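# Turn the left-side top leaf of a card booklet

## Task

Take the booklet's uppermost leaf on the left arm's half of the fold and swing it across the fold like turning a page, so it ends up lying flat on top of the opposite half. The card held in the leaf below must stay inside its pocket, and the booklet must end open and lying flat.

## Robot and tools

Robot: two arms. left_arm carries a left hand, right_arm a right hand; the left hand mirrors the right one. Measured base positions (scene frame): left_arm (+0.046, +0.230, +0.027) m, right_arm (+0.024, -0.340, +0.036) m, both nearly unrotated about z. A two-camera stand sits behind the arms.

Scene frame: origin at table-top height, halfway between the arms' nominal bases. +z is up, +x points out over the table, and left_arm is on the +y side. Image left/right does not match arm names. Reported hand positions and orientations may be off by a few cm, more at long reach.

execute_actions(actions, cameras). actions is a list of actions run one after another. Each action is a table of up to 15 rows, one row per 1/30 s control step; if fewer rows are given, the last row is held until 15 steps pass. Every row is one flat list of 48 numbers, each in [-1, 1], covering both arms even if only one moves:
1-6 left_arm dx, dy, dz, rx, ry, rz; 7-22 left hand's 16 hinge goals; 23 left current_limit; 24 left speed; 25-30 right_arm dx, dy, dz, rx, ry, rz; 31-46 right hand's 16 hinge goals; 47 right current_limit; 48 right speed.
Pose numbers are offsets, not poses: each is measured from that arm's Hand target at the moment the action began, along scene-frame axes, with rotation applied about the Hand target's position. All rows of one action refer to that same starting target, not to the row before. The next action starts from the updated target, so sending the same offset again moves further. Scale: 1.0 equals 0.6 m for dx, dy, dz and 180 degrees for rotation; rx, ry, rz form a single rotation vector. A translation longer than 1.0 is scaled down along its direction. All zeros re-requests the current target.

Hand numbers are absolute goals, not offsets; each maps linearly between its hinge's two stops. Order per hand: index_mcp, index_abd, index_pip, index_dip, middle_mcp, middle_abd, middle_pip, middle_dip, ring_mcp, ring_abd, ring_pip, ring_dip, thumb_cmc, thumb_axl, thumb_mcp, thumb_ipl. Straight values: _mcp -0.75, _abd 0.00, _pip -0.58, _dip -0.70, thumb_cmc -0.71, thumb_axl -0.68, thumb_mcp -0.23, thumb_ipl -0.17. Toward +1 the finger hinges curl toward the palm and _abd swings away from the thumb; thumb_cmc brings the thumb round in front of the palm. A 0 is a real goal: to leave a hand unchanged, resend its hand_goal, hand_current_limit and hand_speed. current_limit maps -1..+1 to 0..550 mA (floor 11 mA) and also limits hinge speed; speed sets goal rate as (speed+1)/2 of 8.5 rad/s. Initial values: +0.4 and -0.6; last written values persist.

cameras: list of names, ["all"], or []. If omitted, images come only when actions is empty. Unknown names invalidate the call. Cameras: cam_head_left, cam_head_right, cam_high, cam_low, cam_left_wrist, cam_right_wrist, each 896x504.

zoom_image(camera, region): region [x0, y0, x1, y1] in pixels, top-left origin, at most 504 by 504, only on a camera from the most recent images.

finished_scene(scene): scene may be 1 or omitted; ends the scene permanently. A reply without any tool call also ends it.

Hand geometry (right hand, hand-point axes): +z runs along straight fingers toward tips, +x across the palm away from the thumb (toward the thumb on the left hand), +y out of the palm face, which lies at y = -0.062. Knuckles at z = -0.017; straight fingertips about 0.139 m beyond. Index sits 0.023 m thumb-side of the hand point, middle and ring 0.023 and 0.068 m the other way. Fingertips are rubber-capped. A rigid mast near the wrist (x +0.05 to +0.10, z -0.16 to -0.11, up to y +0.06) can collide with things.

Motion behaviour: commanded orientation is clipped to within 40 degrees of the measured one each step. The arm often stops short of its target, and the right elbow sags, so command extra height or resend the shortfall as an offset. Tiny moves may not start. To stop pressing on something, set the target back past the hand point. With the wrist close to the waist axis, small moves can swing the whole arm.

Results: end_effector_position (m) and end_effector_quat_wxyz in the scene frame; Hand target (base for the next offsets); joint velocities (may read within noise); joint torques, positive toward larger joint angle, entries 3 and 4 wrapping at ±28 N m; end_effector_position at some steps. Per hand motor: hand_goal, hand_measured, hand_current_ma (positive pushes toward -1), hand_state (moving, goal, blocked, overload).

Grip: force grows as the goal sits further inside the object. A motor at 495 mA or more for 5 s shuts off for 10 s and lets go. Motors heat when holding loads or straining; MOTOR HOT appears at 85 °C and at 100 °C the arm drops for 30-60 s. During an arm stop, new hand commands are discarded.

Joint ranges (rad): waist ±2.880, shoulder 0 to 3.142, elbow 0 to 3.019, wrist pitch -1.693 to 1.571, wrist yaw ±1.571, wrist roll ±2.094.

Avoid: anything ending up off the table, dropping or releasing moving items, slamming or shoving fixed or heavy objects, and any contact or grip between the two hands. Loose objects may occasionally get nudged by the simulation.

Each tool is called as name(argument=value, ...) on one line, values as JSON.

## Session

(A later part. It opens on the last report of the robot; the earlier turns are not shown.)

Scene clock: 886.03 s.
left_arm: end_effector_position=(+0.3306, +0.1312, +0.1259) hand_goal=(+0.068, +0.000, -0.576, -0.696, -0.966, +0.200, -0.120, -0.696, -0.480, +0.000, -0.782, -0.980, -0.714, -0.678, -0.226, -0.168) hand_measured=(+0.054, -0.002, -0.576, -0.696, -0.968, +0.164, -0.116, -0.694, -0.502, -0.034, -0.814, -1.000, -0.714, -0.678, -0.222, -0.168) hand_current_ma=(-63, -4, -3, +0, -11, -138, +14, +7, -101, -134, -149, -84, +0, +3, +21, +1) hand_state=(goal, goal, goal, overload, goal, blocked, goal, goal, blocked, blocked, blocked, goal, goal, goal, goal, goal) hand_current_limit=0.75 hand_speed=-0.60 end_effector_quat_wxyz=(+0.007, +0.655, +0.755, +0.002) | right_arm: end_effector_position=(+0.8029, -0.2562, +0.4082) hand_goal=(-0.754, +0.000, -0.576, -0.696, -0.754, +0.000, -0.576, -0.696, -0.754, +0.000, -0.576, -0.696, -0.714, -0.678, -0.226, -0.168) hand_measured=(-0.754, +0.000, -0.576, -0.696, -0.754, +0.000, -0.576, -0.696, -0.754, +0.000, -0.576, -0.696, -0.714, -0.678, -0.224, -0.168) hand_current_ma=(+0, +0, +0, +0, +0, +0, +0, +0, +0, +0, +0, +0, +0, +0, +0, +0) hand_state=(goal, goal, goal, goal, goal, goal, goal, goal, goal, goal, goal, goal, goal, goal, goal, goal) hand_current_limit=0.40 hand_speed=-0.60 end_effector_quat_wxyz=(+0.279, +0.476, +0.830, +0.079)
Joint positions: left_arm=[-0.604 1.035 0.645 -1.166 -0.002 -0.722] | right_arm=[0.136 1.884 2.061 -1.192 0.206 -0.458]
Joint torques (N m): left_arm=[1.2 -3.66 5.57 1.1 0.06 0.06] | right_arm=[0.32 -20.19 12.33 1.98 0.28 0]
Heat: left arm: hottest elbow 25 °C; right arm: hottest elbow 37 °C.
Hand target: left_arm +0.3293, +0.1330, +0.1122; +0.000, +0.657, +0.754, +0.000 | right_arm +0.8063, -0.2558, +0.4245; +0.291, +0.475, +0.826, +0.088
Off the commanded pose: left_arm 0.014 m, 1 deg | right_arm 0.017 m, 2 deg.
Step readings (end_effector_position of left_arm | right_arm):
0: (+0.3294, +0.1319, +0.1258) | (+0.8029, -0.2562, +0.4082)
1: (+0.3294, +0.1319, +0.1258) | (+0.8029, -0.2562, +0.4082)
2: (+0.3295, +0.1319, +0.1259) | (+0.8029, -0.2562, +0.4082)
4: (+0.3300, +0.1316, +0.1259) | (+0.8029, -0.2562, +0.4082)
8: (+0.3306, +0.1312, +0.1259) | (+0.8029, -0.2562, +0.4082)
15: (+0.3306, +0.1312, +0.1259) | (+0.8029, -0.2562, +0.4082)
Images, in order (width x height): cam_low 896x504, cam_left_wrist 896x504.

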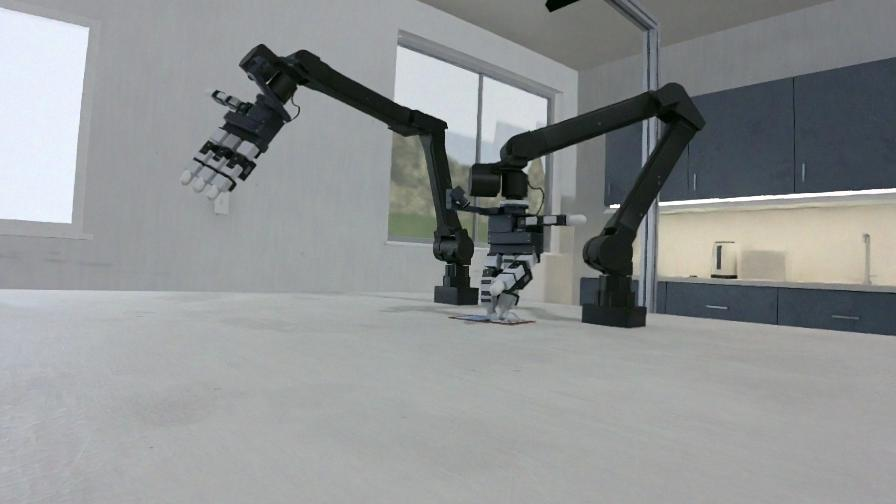

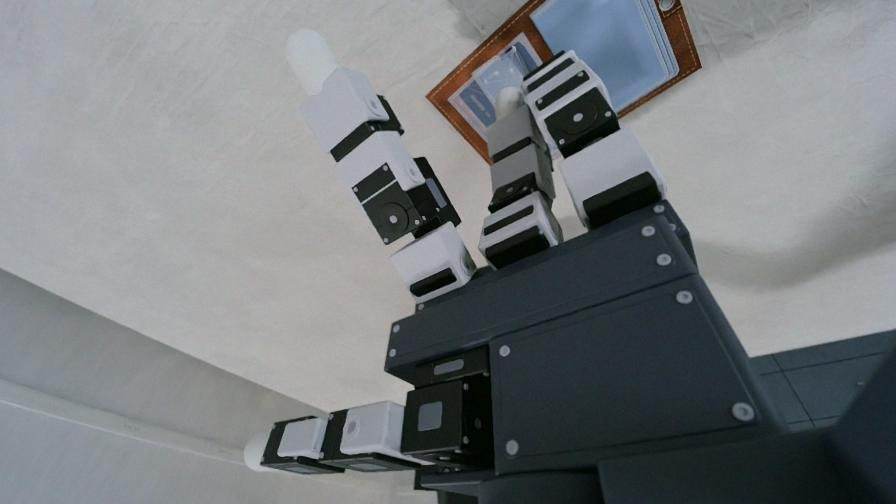

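execute_actions(actions=[[[0,0,0,0,0,0,0.068,0,-0.576,-0.696,-0.966,0.3,-0.12,-0.696,-0.479,-0.05,-0.781,-0.98,-0.714,-0.678,-0.226,-0.168,0.7,-0.6,0,0,0,0,0,0,-0.754,0,-0.576,-0.696,-0.754,0,-0.576,-0.696,-0.754,0,-0.576,-0.696,-0.714,-0.678,-0.226,-0.168,0.4,-0.6]],[[0,0,0,0,0,0,0.068,0,-0.576,-0.696,-0.966,0.4,-0.12,-0.696,-0.479,-0.15,-0.781,-0.98,-0.714,-0.678,-0.226,-0.168,0.7,-0.6,0,0,0,0,0,0,-0.754,0,-0.576,-0.696,-0.754,0,-0.576,-0.696,-0.754,0,-0.576,-0.696,-0.714,-0.678,-0.226,-0.168,0.4,-0.6]]], cameras=["cam_left_wrist","cam_low","cam_high"])

zoom_image(camera="cam_left_wrist", region=[420, 0, 600, 140])

zoom_image(camera="cam_low", region=[450, 270, 560, 335])

zoom_image(camera="cam_high", region=[500, 220, 600, 290])

Scene clock: 895.83 s.
left_arm: end_effector_position=(+0.3308, +0.1304, +0.1257) hand_goal=(+0.068, +0.000, -0.576, -0.696, -0.966, +0.400, -0.120, -0.696, -0.480, -0.150, -0.782, -0.980, -0.714, -0.678, -0.226, -0.168) hand_measured=(+0.054, -0.002, -0.576, -0.696, -0.968, +0.184, -0.116, -0.694, -0.502, -0.056, -0.816, -1.000, -0.714, -0.678, -0.222, -0.168) hand_current_ma=(-63, -4, -3, +0, -12, -467, +14, +7, -101, +387, -150, -84, +0, +3, +21, +1) hand_state=(goal, goal, goal, overload, goal, blocked, goal, goal, blocked, blocked, blocked, goal, goal, goal, goal, goal) hand_current_limit=0.70 hand_speed=-0.60 end_effector_quat_wxyz=(+0.008, +0.656, +0.755, +0.001) | right_arm: end_effector_position=(+0.8029, -0.2562, +0.4082) hand_goal=(-0.754, +0.000, -0.576, -0.696, -0.754, +0.000, -0.576, -0.696, -0.754, +0.000, -0.576, -0.696, -0.714, -0.678, -0.226, -0.168) hand_measured=(-0.754, +0.000, -0.576, -0.696, -0.754, +0.000, -0.576, -0.696, -0.754, +0.000, -0.576, -0.696, -0.714, -0.678, -0.224, -0.168) hand_current_ma=(+0, +0, +0, +0, +0, +0, +0, +0, +0, +0, +0, +0, +0, +0, +0, +0) hand_state=(goal, goal, goal, goal, goal, goal, goal, goal, goal, goal, goal, goal, goal, goal, goal, goal) hand_current_limit=0.40 hand_speed=-0.60 end_effector_quat_wxyz=(+0.279, +0.476, +0.830, +0.079)
Joint positions: left_arm=[-0.604 1.035 0.645 -1.163 0 -0.721] | right_arm=[0.136 1.884 2.061 -1.192 0.206 -0.458]
Joint torques (N m): left_arm=[1.08 -3.19 5.57 1.03 -0.02 0.05] | right_arm=[0.26 -20.19 12.33 1.96 0.28 0]
Heat: left arm: hottest elbow 25 °C; right arm: hottest elbow 37 °C.
Hand target: left_arm +0.3293, +0.1330, +0.1122; +0.000, +0.657, +0.754, +0.000 | right_arm +0.8063, -0.2558, +0.4245; +0.291, +0.475, +0.826, +0.088
Off the commanded pose: left_arm 0.014 m, 1 deg | right_arm 0.017 m, 2 deg.
Step readings (end_effector_position of left_arm | right_arm):
0: (+0.3306, +0.1312, +0.1259) | (+0.8029, -0.2562, +0.4082)
1: (+0.3306, +0.1310, +0.1259) | (+0.8029, -0.2562, +0.4082)
2: (+0.3307, +0.1307, +0.1259) | (+0.8029, -0.2562, +0.4082)
4: (+0.3306, +0.1308, +0.1257) | (+0.8029, -0.2562, +0.4082)
8: (+0.3306, +0.1308, +0.1257) | (+0.8029, -0.2562, +0.4082)
15: (+0.3306, +0.1308, +0.1257) | (+0.8029, -0.2562, +0.4082)
16: (+0.3307, +0.1307, +0.1257) | (+0.8029, -0.2562, +0.4082)
17: (+0.3307, +0.1306, +0.1257) | (+0.8029, -0.2562, +0.4082)
19: (+0.3308, +0.1304, +0.1257) | (+0.8029, -0.2562, +0.4082)
23: (+0.3308, +0.1304, +0.1257) | (+0.8029, -0.2562, +0.4082)
30: (+0.3308, +0.1304, +0.1257) | (+0.8029, -0.2562, +0.4082)
Images, in order (width x height): cam_high 896x504, cam_low 896x504, cam_left_wrist 896x504.

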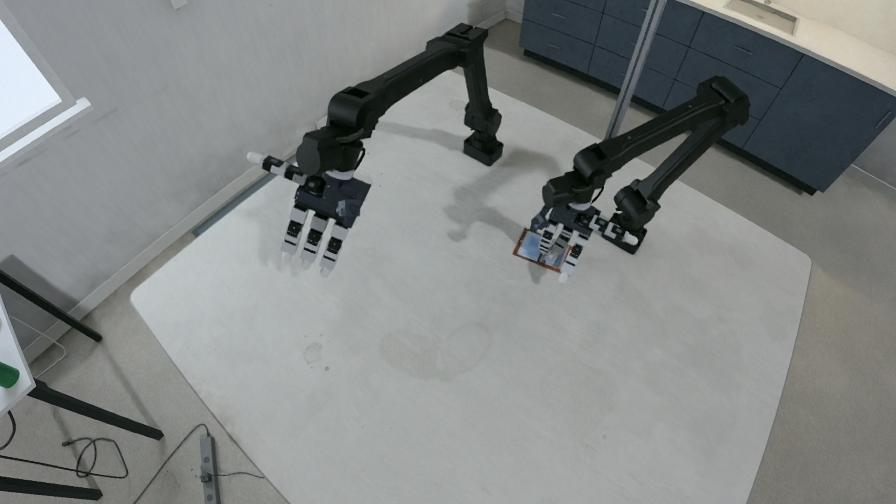

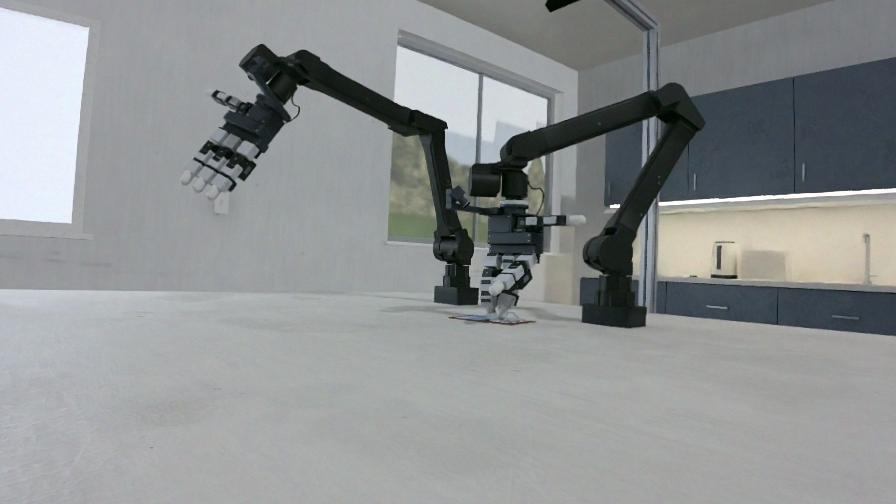

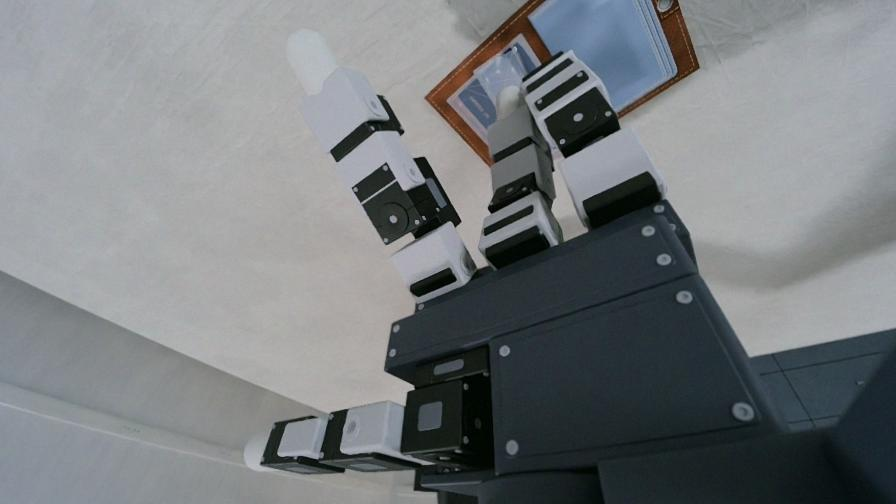

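Scaled by 2.800 from the camera's 896x504 image, which has a finer 1280x720 frame.

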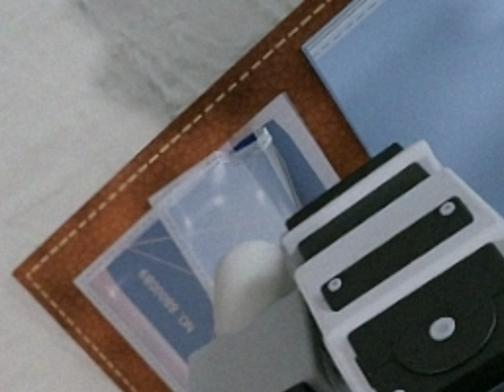

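Scaled by 4.582 from the camera's 896x504 image, which has a finer 1280x720 frame.

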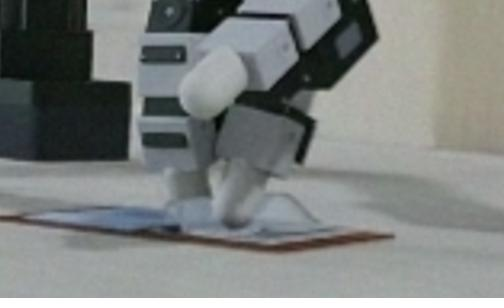

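Scaled by 5.040 from the camera's 896x504 image, which has a finer 1280x720 frame.

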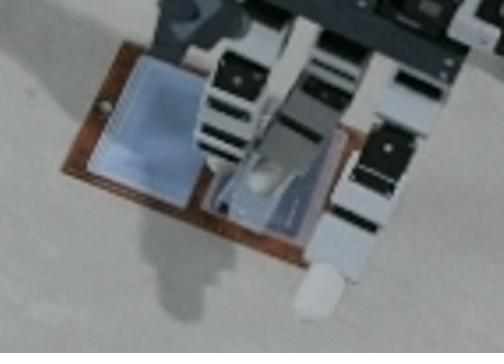

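execute_actions(actions=[[[0.01,0,0.045,0,0,0,0.068,0,-0.576,-0.696,-0.966,0.4,-0.12,-0.696,-0.479,-0.15,-0.781,-0.98,-0.714,-0.678,-0.226,-0.168,0.65,-0.6,0,0,0,0,0,0,-0.754,0,-0.576,-0.696,-0.754,0,-0.576,-0.696,-0.754,0,-0.576,-0.696,-0.714,-0.678,-0.226,-0.168,0.4,-0.6]],[[0,0,0.02,0,0,0,0.068,0,-0.576,-0.696,-0.966,0.4,-0.12,-0.696,-0.479,-0.15,-0.781,-0.98,-0.714,-0.678,-0.226,-0.168,0.65,-0.6,0,0,0,0,0,0,-0.754,0,-0.576,-0.696,-0.754,0,-0.576,-0.696,-0.754,0,-0.576,-0.696,-0.714,-0.678,-0.226,-0.168,0.4,-0.6]]], cameras=["cam_left_wrist","cam_low"])

zoom_image(camera="cam_left_wrist", region=[420, 0, 600, 140])

zoom_image(camera="cam_low", region=[450, 270, 560, 335])

Scene clock: 913.70 s.
left_arm: end_effector_position=(+0.3214, +0.1395, +0.1296) hand_goal=(+0.068, +0.000, -0.576, -0.696, -0.966, +0.400, -0.120, -0.696, -0.480, -0.150, -0.782, -0.980, -0.714, -0.678, -0.226, -0.168) hand_measured=(+0.054, -0.002, -0.576, -0.696, -0.952, +0.184, -0.114, -0.694, -0.490, -0.056, -0.800, -0.996, -0.714, -0.678, -0.222, -0.168) hand_current_ma=(-63, -4, -3, +0, +62, -454, +28, +7, -42, +387, -83, -72, +0, +3, +21, +1) hand_state=(goal, goal, goal, overload, goal, blocked, goal, goal, goal, blocked, goal, goal, goal, goal, goal, goal) hand_current_limit=0.65 hand_speed=-0.60 end_effector_quat_wxyz=(-0.022, +0.655, +0.756, -0.004) | right_arm: end_effector_position=(+0.8029, -0.2562, +0.4082) hand_goal=(-0.754, +0.000, -0.576, -0.696, -0.754, +0.000, -0.576, -0.696, -0.754, +0.000, -0.576, -0.696, -0.714, -0.678, -0.226, -0.168) hand_measured=(-0.754, +0.000, -0.576, -0.696, -0.754, +0.000, -0.576, -0.696, -0.754, +0.000, -0.576, -0.696, -0.714, -0.678, -0.224, -0.168) hand_current_ma=(+0, +0, +0, +0, +0, +0, +0, +0, +0, +0, +0, +0, +0, +0, +0, +0) hand_state=(goal, goal, goal, goal, goal, goal, goal, goal, goal, goal, goal, goal, goal, goal, goal, goal) hand_current_limit=0.40 hand_speed=-0.60 end_effector_quat_wxyz=(+0.279, +0.476, +0.830, +0.079)
Joint positions: left_arm=[-0.593 1.035 0.663 -1.244 0.002 -0.711] | right_arm=[0.136 1.884 2.061 -1.192 0.206 -0.458]
Joint torques (N m): left_arm=[1.44 -5.89 11.1 -0.55 -0.1 0.09] | right_arm=[0.32 -20.19 12.33 1.98 0.28 0]
Heat: left arm: hottest elbow 24 °C; right arm: hottest elbow 37 °C.
Hand target: left_arm +0.3354, +0.1331, +0.1513; +0.000, +0.657, +0.754, +0.000 | right_arm +0.8063, -0.2558, +0.4245; +0.291, +0.475, +0.826, +0.088
Off the commanded pose: left_arm 0.027 m, 3 deg | right_arm 0.017 m, 2 deg.
Step readings (end_effector_position of left_arm | right_arm):
0: (+0.3308, +0.1304, +0.1257) | (+0.8029, -0.2562, +0.4082)
1: (+0.3308, +0.1305, +0.1257) | (+0.8029, -0.2562, +0.4082)
2: (+0.3309, +0.1307, +0.1258) | (+0.8029, -0.2562, +0.4082)
4: (+0.3302, +0.1315, +0.1260) | (+0.8029, -0.2562, +0.4082)
8: (+0.3276, +0.1342, +0.1259) | (+0.8029, -0.2562, +0.4082)
15: (+0.3257, +0.1362, +0.1258) | (+0.8029, -0.2562, +0.4082)
16: (+0.3257, +0.1362, +0.1259) | (+0.8029, -0.2562, +0.4082)
17: (+0.3252, +0.1365, +0.1262) | (+0.8029, -0.2562, +0.4082)
19: (+0.3239, +0.1377, +0.1271) | (+0.8029, -0.2562, +0.4082)
23: (+0.3216, +0.1394, +0.1282) | (+0.8029, -0.2562, +0.4082)
30: (+0.3217, +0.1394, +0.1296) | (+0.8029, -0.2562, +0.4082)
Images, in order (width x height): cam_low 896x504, cam_left_wrist 896x504.

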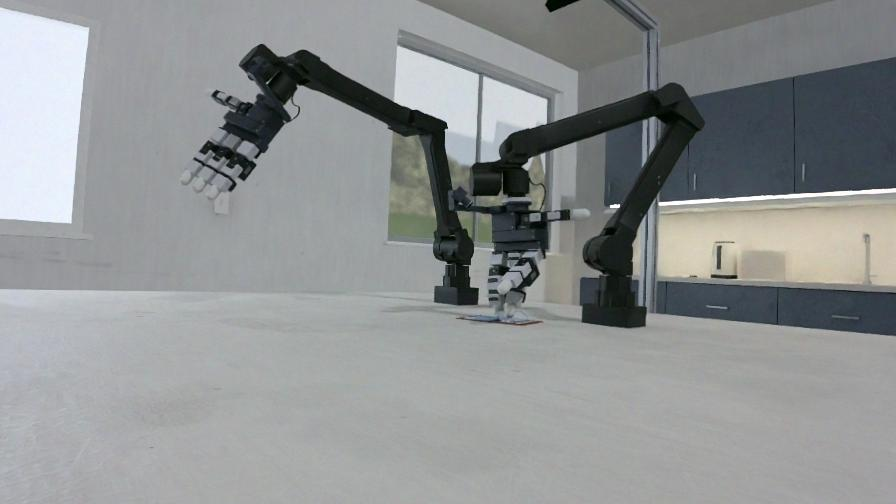

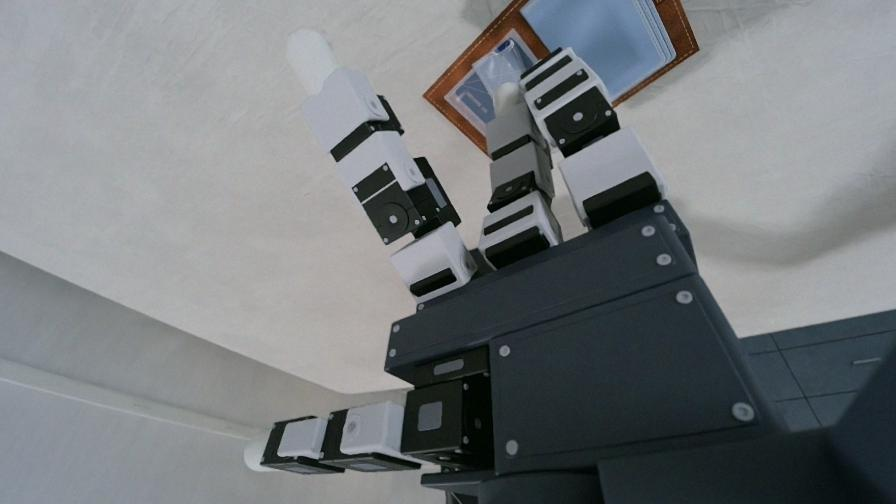

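Scaled by 2.800 from the camera's 896x504 image, which has a finer 1280x720 frame.

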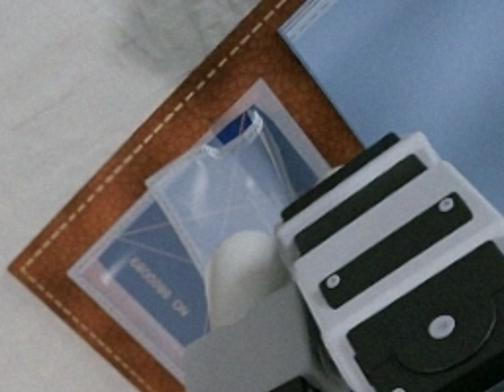

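Scaled by 4.582 from the camera's 896x504 image, which has a finer 1280x720 frame.

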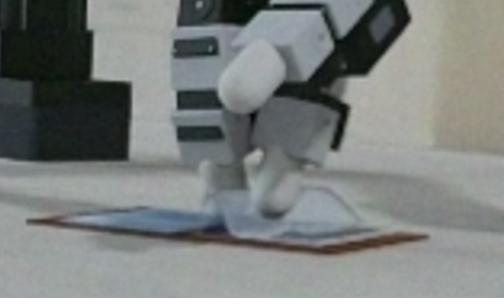

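execute_actions(actions=[[[0.004,-0.03,0.004,0,0,0,0.068,0,-0.576,-0.696,-0.966,0.4,-0.12,-0.696,-0.479,-0.15,-0.781,-0.98,-0.714,-0.678,-0.226,-0.168,0.65,-0.6,0,0,0,0,0,0,-0.754,0,-0.576,-0.696,-0.754,0,-0.576,-0.696,-0.754,0,-0.576,-0.696,-0.714,-0.678,-0.226,-0.168,0.4,-0.6]]], cameras=["cam_left_wrist","cam_low"])

zoom_image(camera="cam_left_wrist", region=[420, 0, 600, 140])

zoom_image(camera="cam_low", region=[450, 270, 560, 335])

Scene clock: 919.17 s.
left_arm: end_effector_position=(+0.3254, +0.1248, +0.1375) hand_goal=(+0.068, +0.000, -0.576, -0.696, -0.966, +0.400, -0.120, -0.696, -0.480, -0.150, -0.782, -0.980, -0.714, -0.678, -0.226, -0.168) hand_measured=(+0.054, -0.002, -0.576, -0.696, -0.952, +0.184, -0.114, -0.694, -0.490, -0.056, -0.800, -0.996, -0.714, -0.678, -0.222, -0.168) hand_current_ma=(-63, -4, -3, +0, +62, -454, +28, +7, -42, +387, -83, -72, +0, +3, +21, +1) hand_state=(goal, goal, goal, overload, goal, blocked, goal, goal, goal, blocked, goal, goal, goal, goal, goal, goal) hand_current_limit=0.65 hand_speed=-0.60 end_effector_quat_wxyz=(-0.014, +0.659, +0.752, -0.002) | right_arm: end_effector_position=(+0.8029, -0.2562, +0.4082) hand_goal=(-0.754, +0.000, -0.576, -0.696, -0.754, +0.000, -0.576, -0.696, -0.754, +0.000, -0.576, -0.696, -0.714, -0.678, -0.226, -0.168) hand_measured=(-0.754, +0.000, -0.576, -0.696, -0.754, +0.000, -0.576, -0.696, -0.754, +0.000, -0.576, -0.696, -0.714, -0.678, -0.224, -0.168) hand_current_ma=(+0, +0, +0, +0, +0, +0, +0, +0, +0, +0, +0, +0, +0, +0, +0, +0) hand_state=(goal, goal, goal, goal, goal, goal, goal, goal, goal, goal, goal, goal, goal, goal, goal, goal) hand_current_limit=0.40 hand_speed=-0.60 end_effector_quat_wxyz=(+0.279, +0.476, +0.830, +0.079)
Joint positions: left_arm=[-0.633 1.048 0.692 -1.244 0.002 -0.741] | right_arm=[0.136 1.884 2.061 -1.192 0.206 -0.458]
Joint torques (N m): left_arm=[0.56 -4.48 11.33 -0.21 -0.06 -0.13] | right_arm=[0.32 -20.19 12.31 1.96 0.28 -0.01]
Heat: left arm: hottest elbow 24 °C; right arm: hottest elbow 37 °C.
Hand target: left_arm +0.3378, +0.1151, +0.1536; +0.000, +0.657, +0.754, +0.000 | right_arm +0.8063, -0.2558, +0.4245; +0.291, +0.475, +0.826, +0.088
Off the commanded pose: left_arm 0.023 m, 2 deg | right_arm 0.017 m, 2 deg.
Step readings (end_effector_position of left_arm | right_arm):
0: (+0.3214, +0.1395, +0.1296) | (+0.8029, -0.2562, +0.4082)
1: (+0.3214, +0.1395, +0.1296) | (+0.8029, -0.2562, +0.4082)
2: (+0.3217, +0.1390, +0.1300) | (+0.8029, -0.2562, +0.4082)
4: (+0.3227, +0.1358, +0.1323) | (+0.8029, -0.2562, +0.4082)
8: (+0.3253, +0.1266, +0.1380) | (+0.8029, -0.2562, +0.4082)
15: (+0.3255, +0.1245, +0.1376) | (+0.8029, -0.2562, +0.4082)
Images, in order (width x height): cam_low 896x504, cam_left_wrist 896x504.

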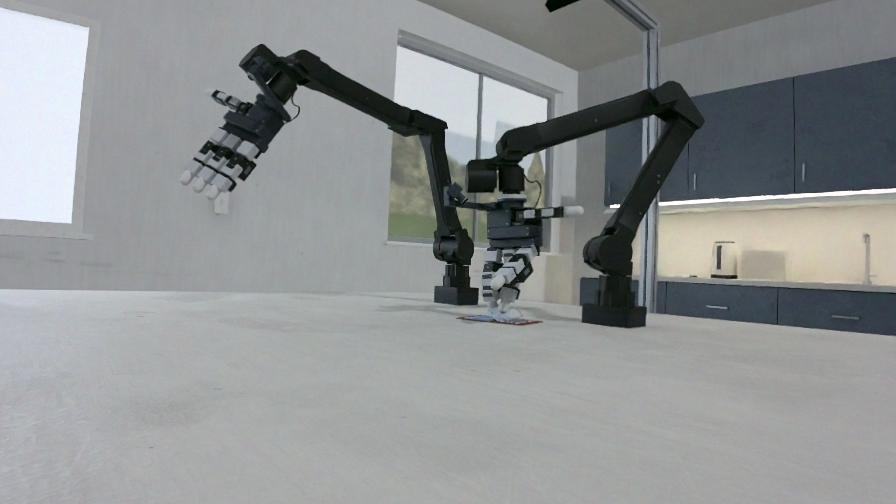

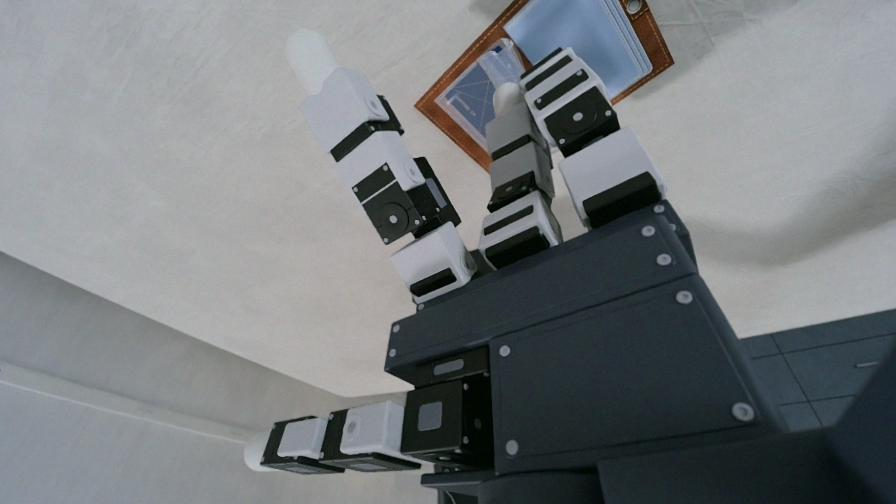

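Scaled by 2.800 from the camera's 896x504 image, which has a finer 1280x720 frame.

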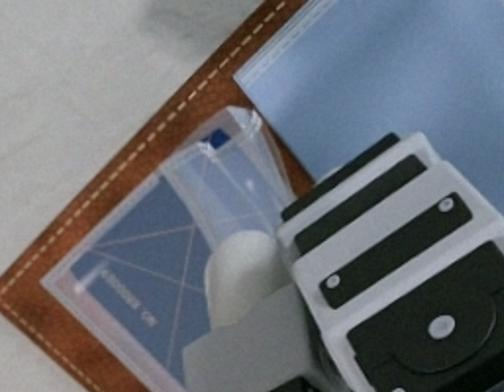

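Scaled by 4.582 from the camera's 896x504 image, which has a finer 1280x720 frame.

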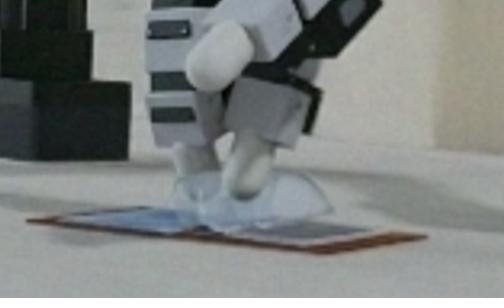

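execute_actions(actions=[[[0.005,-0.035,0.0,0,0,0,0.068,0,-0.576,-0.696,-0.966,0.4,-0.12,-0.696,-0.479,-0.15,-0.781,-0.98,-0.714,-0.678,-0.226,-0.168,0.65,-0.6,0,0,0,0,0,0,-0.754,0,-0.576,-0.696,-0.754,0,-0.576,-0.696,-0.754,0,-0.576,-0.696,-0.714,-0.678,-0.226,-0.168,0.4,-0.6]]], cameras=["cam_left_wrist","cam_low"])

zoom_image(camera="cam_left_wrist", region=[420, 0, 600, 140])

zoom_image(camera="cam_low", region=[450, 270, 560, 335])

Scene clock: 926.20 s.
left_arm: end_effector_position=(+0.3252, +0.1074, +0.1365) hand_goal=(+0.068, +0.000, -0.576, -0.696, -0.966, +0.400, -0.120, -0.696, -0.480, -0.150, -0.782, -0.980, -0.714, -0.678, -0.226, -0.168) hand_measured=(+0.054, -0.002, -0.576, -0.696, -0.952, +0.184, -0.114, -0.694, -0.490, -0.056, -0.800, -0.996, -0.714, -0.678, -0.222, -0.168) hand_current_ma=(-63, -4, -3, +0, +62, -454, +28, +7, -43, +387, -82, -70, +1, +3, +21, +1) hand_state=(goal, goal, goal, overload, goal, blocked, goal, goal, goal, blocked, goal, goal, goal, goal, goal, goal) hand_current_limit=0.65 hand_speed=-0.60 end_effector_quat_wxyz=(-0.023, +0.659, +0.752, -0.002) | right_arm: end_effector_position=(+0.8029, -0.2562, +0.4082) hand_goal=(-0.754, +0.000, -0.576, -0.696, -0.754, +0.000, -0.576, -0.696, -0.754, +0.000, -0.576, -0.696, -0.714, -0.678, -0.226, -0.168) hand_measured=(-0.754, +0.000, -0.576, -0.696, -0.754, +0.000, -0.576, -0.696, -0.754, +0.000, -0.576, -0.696, -0.714, -0.678, -0.224, -0.168) hand_current_ma=(+0, +0, +0, +0, +0, +0, +0, +0, +0, +0, +0, +0, +0, +0, +0, +0) hand_state=(goal, goal, goal, goal, goal, goal, goal, goal, goal, goal, goal, goal, goal, goal, goal, goal) hand_current_limit=0.40 hand_speed=-0.60 end_effector_quat_wxyz=(+0.279, +0.476, +0.830, +0.079)
Joint positions: left_arm=[-0.69 1.094 0.721 -1.244 0.002 -0.798] | right_arm=[0.136 1.884 2.061 -1.192 0.206 -0.458]
Joint torques (N m): left_arm=[0.32 -4.95 11.34 0.18 -0.07 -0.14] | right_arm=[0.32 -20.19 12.33 1.98 0.28 0]
Heat: left arm: hottest elbow 24 °C; right arm: hottest elbow 37 °C.
Hand target: left_arm +0.3408, +0.0941, +0.1537; +0.000, +0.657, +0.754, +0.000 | right_arm +0.8063, -0.2558, +0.4245; +0.291, +0.475, +0.826, +0.088
Off the commanded pose: left_arm 0.027 m, 3 deg | right_arm 0.017 m, 2 deg.
Step readings (end_effector_position of left_arm | right_arm):
0: (+0.3254, +0.1248, +0.1375) | (+0.8029, -0.2562, +0.4082)
1: (+0.3253, +0.1248, +0.1375) | (+0.8029, -0.2562, +0.4082)
2: (+0.3252, +0.1240, +0.1375) | (+0.8029, -0.2562, +0.4082)
4: (+0.3251, +0.1189, +0.1376) | (+0.8029, -0.2562, +0.4082)
8: (+0.3255, +0.1082, +0.1370) | (+0.8029, -0.2562, +0.4082)
15: (+0.3254, +0.1071, +0.1365) | (+0.8029, -0.2562, +0.4082)
Images, in order (width x height): cam_low 896x504, cam_left_wrist 896x504.

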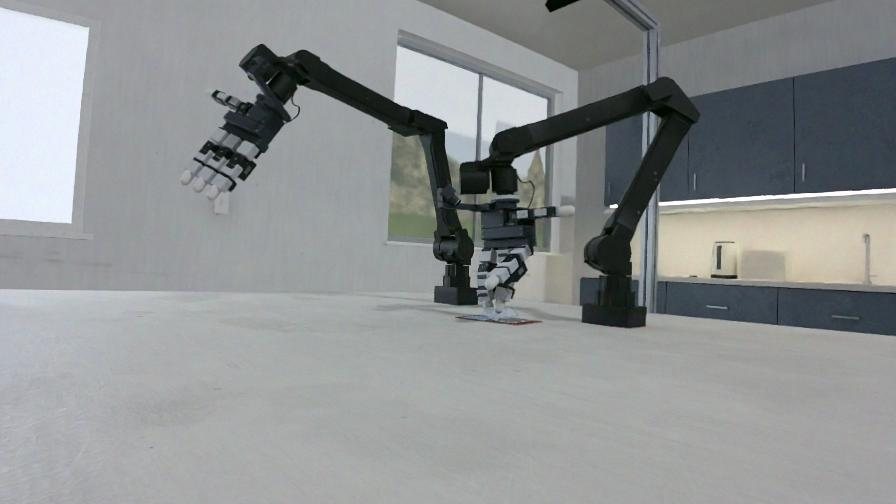

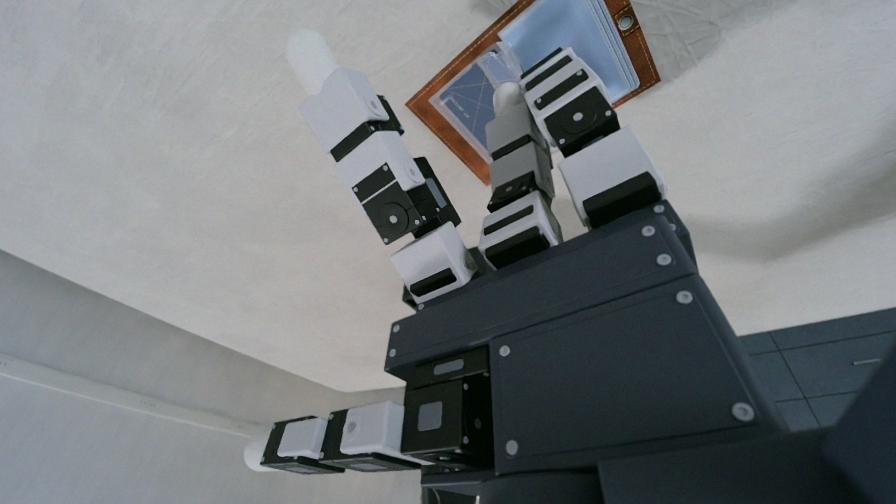

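Scaled by 2.800 from the camera's 896x504 image, which has a finer 1280x720 frame.

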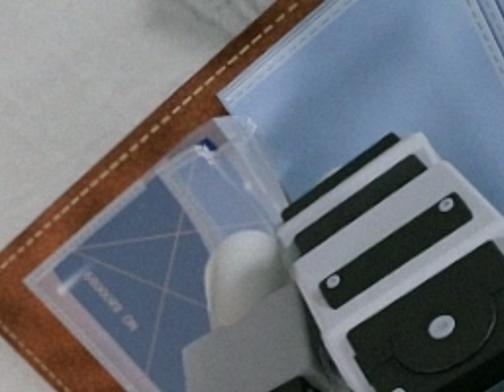

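Scaled by 4.582 from the camera's 896x504 image, which has a finer 1280x720 frame.

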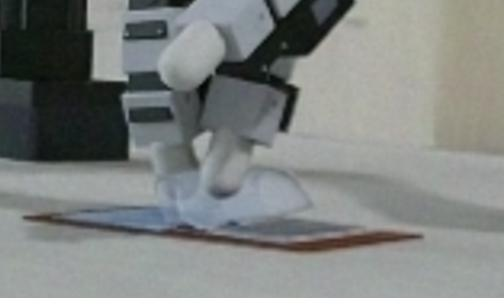

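execute_actions(actions=[[[0.005,-0.035,0.0,0,0,0,0.068,0,-0.576,-0.696,-0.966,0.4,-0.12,-0.696,-0.479,-0.15,-0.781,-0.98,-0.714,-0.678,-0.226,-0.168,0.65,-0.6,0,0,0,0,0,0,-0.754,0,-0.576,-0.696,-0.754,0,-0.576,-0.696,-0.754,0,-0.576,-0.696,-0.714,-0.678,-0.226,-0.168,0.4,-0.6]]], cameras=["cam_left_wrist","cam_low","cam_head_left","cam_head_right"])

zoom_image(camera="cam_left_wrist", region=[420, 0, 600, 140])

zoom_image(camera="cam_low", region=[450, 270, 560, 335])

zoom_image(camera="cam_head_right", region=[390, 250, 510, 340])

Scene clock: 933.60 s.
left_arm: end_effector_position=(+0.3278, +0.0881, +0.1372) hand_goal=(+0.068, +0.000, -0.576, -0.696, -0.966, +0.400, -0.120, -0.696, -0.480, -0.150, -0.782, -0.980, -0.714, -0.678, -0.226, -0.168) hand_measured=(+0.054, -0.002, -0.576, -0.696, -0.952, +0.184, -0.114, -0.694, -0.490, -0.056, -0.800, -0.996, -0.714, -0.678, -0.222, -0.168) hand_current_ma=(-63, -4, -3, +0, +62, -454, +28, +7, -44, +387, -82, -70, +1, +3, +21, +1) hand_state=(goal, goal, goal, overload, goal, blocked, goal, goal, goal, blocked, goal, goal, goal, goal, goal, goal) hand_current_limit=0.65 hand_speed=-0.60 end_effector_quat_wxyz=(-0.025, +0.659, +0.752, -0.001) | right_arm: end_effector_position=(+0.8029, -0.2562, +0.4082) hand_goal=(-0.754, +0.000, -0.576, -0.696, -0.754, +0.000, -0.576, -0.696, -0.754, +0.000, -0.576, -0.696, -0.714, -0.678, -0.226, -0.168) hand_measured=(-0.754, +0.000, -0.576, -0.696, -0.754, +0.000, -0.576, -0.696, -0.754, +0.000, -0.576, -0.696, -0.714, -0.678, -0.224, -0.168) hand_current_ma=(+0, +0, +0, +0, +0, +0, +0, +0, +0, +0, +0, +0, +0, +0, +0, +0) hand_state=(goal, goal, goal, goal, goal, goal, goal, goal, goal, goal, goal, goal, goal, goal, goal, goal) hand_current_limit=0.40 hand_speed=-0.60 end_effector_quat_wxyz=(+0.279, +0.476, +0.830, +0.079)
Joint positions: left_arm=[-0.741 1.14 0.755 -1.236 0.002 -0.848] | right_arm=[0.136 1.884 2.061 -1.192 0.206 -0.458]
Joint torques (N m): left_arm=[0.38 -5.66 11.26 0.42 -0.07 -0.13] | right_arm=[0.32 -20.19 12.33 1.96 0.28 0]
Heat: left arm: hottest elbow 25 °C; right arm: hottest elbow 37 °C.
Hand target: left_arm +0.3437, +0.0731, +0.1535; +0.000, +0.656, +0.754, +0.000 | right_arm +0.8063, -0.2558, +0.4245; +0.291, +0.475, +0.826, +0.088
Off the commanded pose: left_arm 0.027 m, 3 deg | right_arm 0.017 m, 2 deg.
Step readings (end_effector_position of left_arm | right_arm):
0: (+0.3252, +0.1075, +0.1365) | (+0.8029, -0.2562, +0.4082)
1: (+0.3252, +0.1073, +0.1367) | (+0.8029, -0.2562, +0.4082)
2: (+0.3251, +0.1063, +0.1368) | (+0.8029, -0.2562, +0.4082)
4: (+0.3253, +0.1018, +0.1370) | (+0.8029, -0.2562, +0.4082)
8: (+0.3274, +0.0896, +0.1374) | (+0.8029, -0.2562, +0.4082)
15: (+0.3279, +0.0877, +0.1373) | (+0.8029, -0.2562, +0.4082)
Images, in order (width x height): cam_head_left 896x504, cam_head_right 896x504, cam_low 896x504, cam_left_wrist 896x504.

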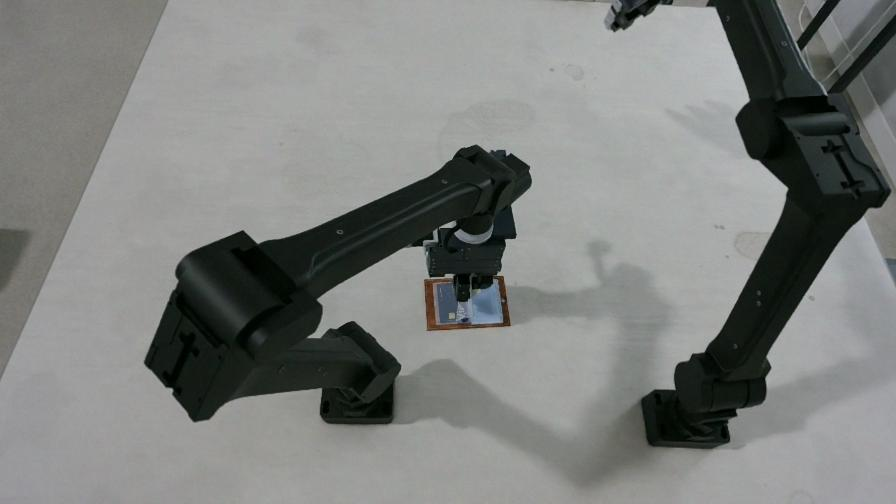

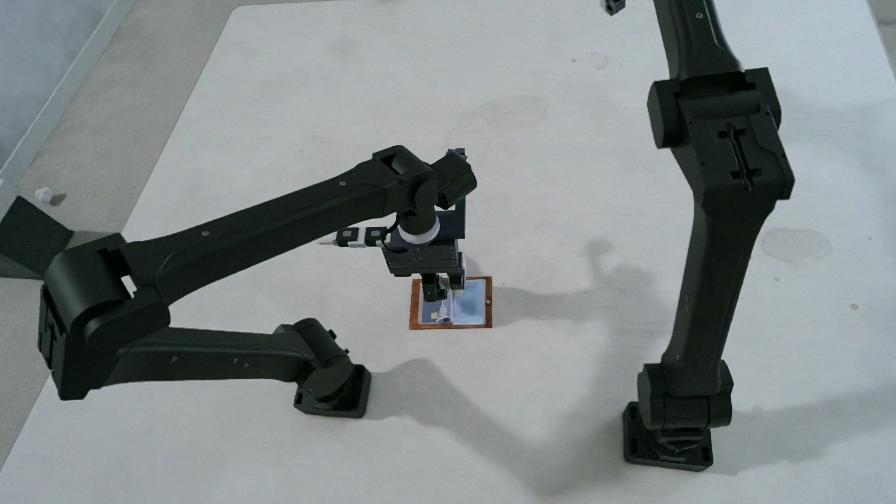

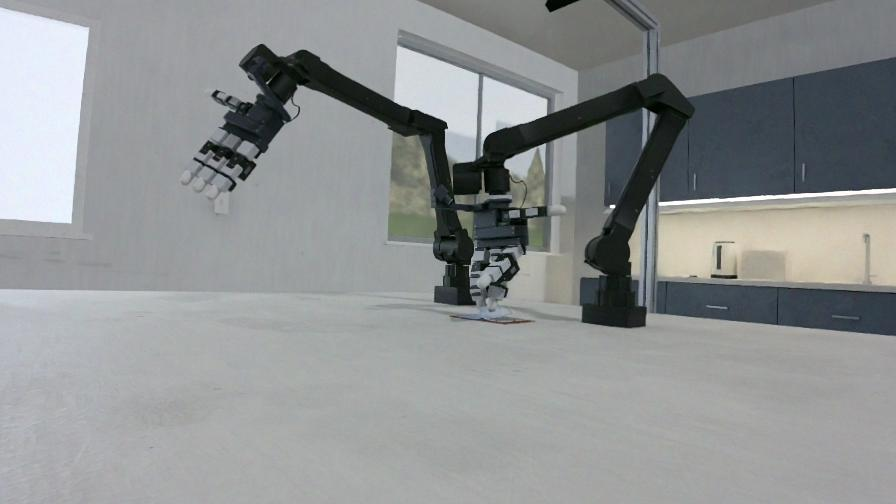

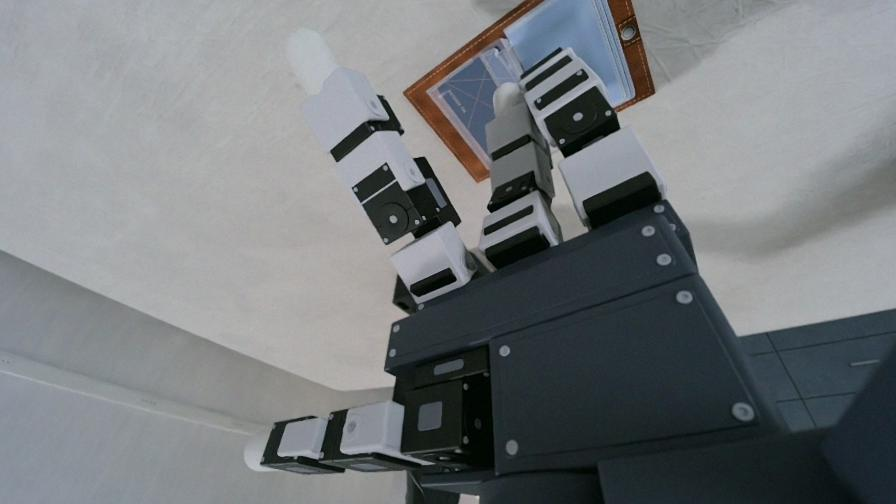

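Scaled by 2.800 from the camera's 896x504 image, which has a finer 1280x720 frame.

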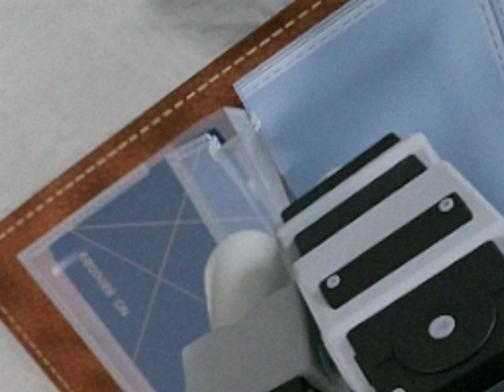

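Scaled by 4.582 from the camera's 896x504 image, which has a finer 1280x720 frame.

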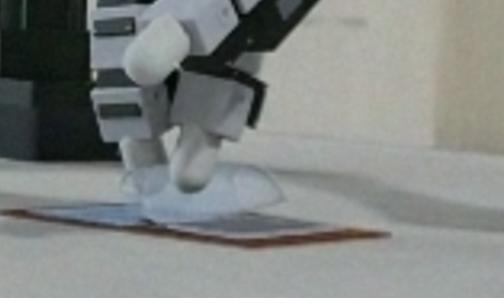

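Scaled by 4.200 from the camera's 896x504 image, which has a finer 1280x720 frame.

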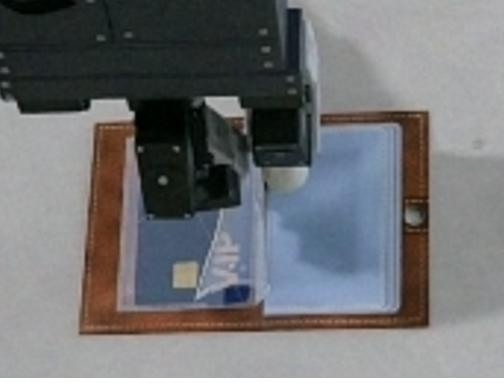

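execute_actions(actions=[[[0.0,-0.018,-0.028,0,0,0,0.068,0,-0.576,-0.696,-0.966,0.4,-0.12,-0.696,-0.479,-0.15,-0.781,-0.98,-0.714,-0.678,-0.226,-0.168,0.65,-0.6,0,0,0,0,0,0,-0.754,0,-0.576,-0.696,-0.754,0,-0.576,-0.696,-0.754,0,-0.576,-0.696,-0.714,-0.678,-0.226,-0.168,0.4,-0.6]]], cameras=["cam_left_wrist","cam_low","cam_head_right"])

zoom_image(camera="cam_left_wrist", region=[420, 0, 600, 140])

zoom_image(camera="cam_low", region=[450, 270, 560, 335])

zoom_image(camera="cam_head_right", region=[390, 250, 510, 340])

Scene clock: 1049.23 s.
left_arm: end_effector_position=(+0.3319, +0.0747, +0.1263) hand_goal=(+0.068, +0.000, -0.576, -0.696, -0.966, +0.400, -0.120, -0.696, -0.480, -0.150, -0.782, -0.980, -0.714, -0.678, -0.226, -0.168) hand_measured=(+0.054, -0.002, -0.576, -0.696, -0.952, +0.184, -0.114, -0.694, -0.490, -0.056, -0.800, -0.996, -0.714, -0.678, -0.222, -0.168) hand_current_ma=(-63, -4, -3, +0, +62, -454, +28, +7, -46, +387, -82, -70, +1, +3, +21, +1) hand_state=(goal, goal, goal, overload, goal, blocked, goal, goal, goal, blocked, goal, goal, goal, goal, goal, goal) hand_current_limit=0.65 hand_speed=-0.60 end_effector_quat_wxyz=(-0.021, +0.659, +0.752, +0.000) | right_arm: end_effector_position=(+0.8029, -0.2562, +0.4082) hand_goal=(-0.754, +0.000, -0.576, -0.696, -0.754, +0.000, -0.576, -0.696, -0.754, +0.000, -0.576, -0.696, -0.714, -0.678, -0.226, -0.168) hand_measured=(-0.754, +0.000, -0.576, -0.696, -0.754, +0.000, -0.576, -0.696, -0.754, +0.000, -0.576, -0.696, -0.714, -0.678, -0.224, -0.168) hand_current_ma=(+0, +0, +0, +0, +0, +0, +0, +0, +0, +0, +0, +0, +0, +0, +0, +0) hand_state=(goal, goal, goal, goal, goal, goal, goal, goal, goal, goal, goal, goal, goal, goal, goal, goal) hand_current_limit=0.40 hand_speed=-0.60 end_effector_quat_wxyz=(+0.279, +0.476, +0.830, +0.079)
Joint positions: left_arm=[-0.767 1.183 0.755 -1.184 0.002 -0.874] | right_arm=[0.136 1.884 2.061 -1.192 0.206 -0.458]
Joint torques (N m): left_arm=[0.44 -6.12 9.91 0.64 -0.06 -0.11] | right_arm=[0.26 -20.19 12.33 1.96 0.28 0]
Heat: left arm: hottest elbow 31 °C; right arm: hottest elbow 37 °C.
Hand target: left_arm +0.3437, +0.0622, +0.1368; +0.000, +0.657, +0.754, +0.000 | right_arm +0.8063, -0.2558, +0.4245; +0.291, +0.475, +0.826, +0.088
Off the commanded pose: left_arm 0.020 m, 2 deg | right_arm 0.017 m, 2 deg.
Step readings (end_effector_position of left_arm | right_arm):
0: (+0.3278, +0.0881, +0.1372) | (+0.8029, -0.2562, +0.4082)
1: (+0.3278, +0.0879, +0.1372) | (+0.8029, -0.2562, +0.4082)
2: (+0.3281, +0.0869, +0.1370) | (+0.8029, -0.2562, +0.4082)
4: (+0.3299, +0.0830, +0.1350) | (+0.8029, -0.2562, +0.4082)
8: (+0.3315, +0.0756, +0.1287) | (+0.8029, -0.2562, +0.4082)
15: (+0.3319, +0.0746, +0.1263) | (+0.8029, -0.2562, +0.4082)
Images, in order (width x height): cam_head_right 896x504, cam_low 896x504, cam_left_wrist 896x504.

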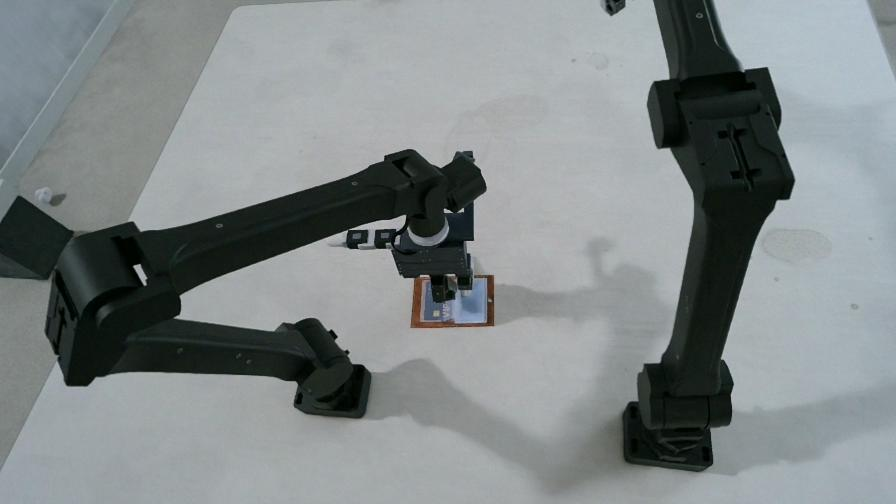

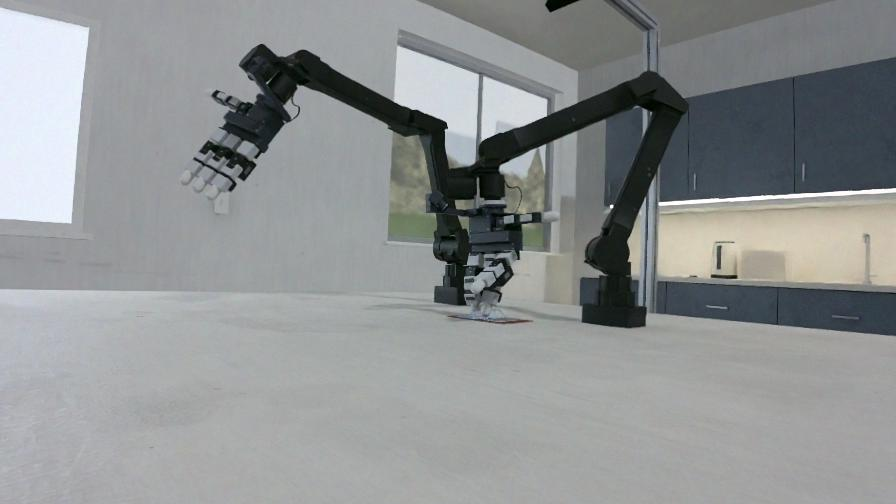

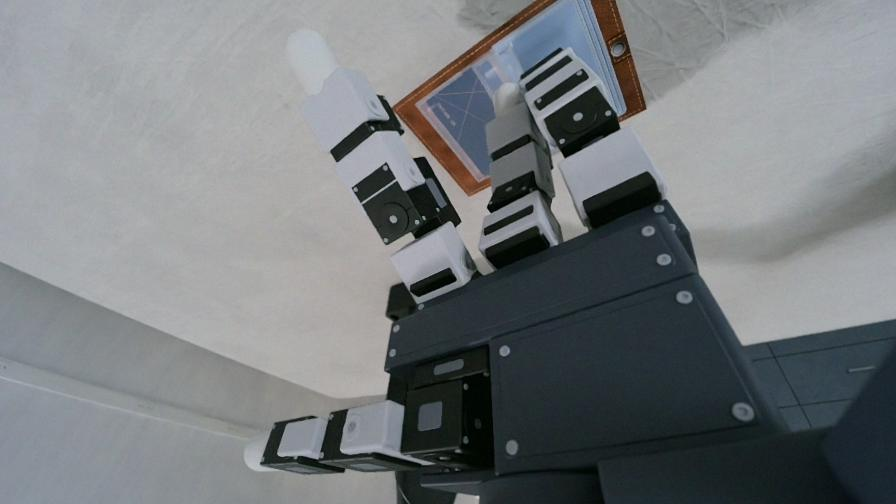

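Scaled by 2.800 from the camera's 896x504 image, which has a finer 1280x720 frame.

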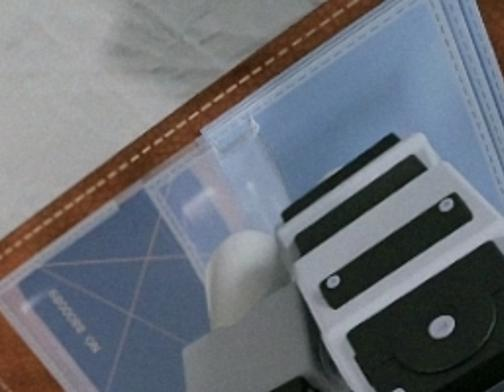

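Scaled by 4.582 from the camera's 896x504 image, which has a finer 1280x720 frame.

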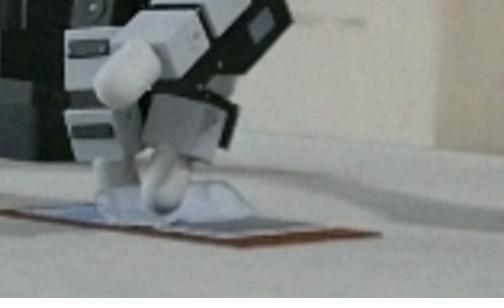

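Scaled by 4.200 from the camera's 896x504 image, which has a finer 1280x720 frame.

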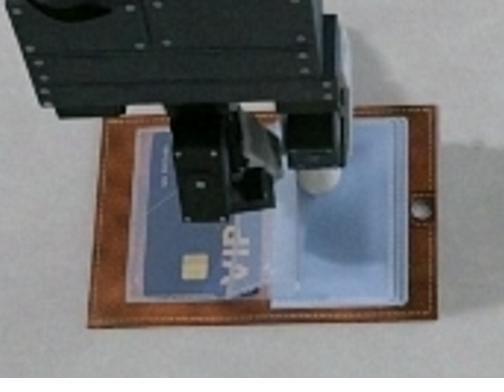

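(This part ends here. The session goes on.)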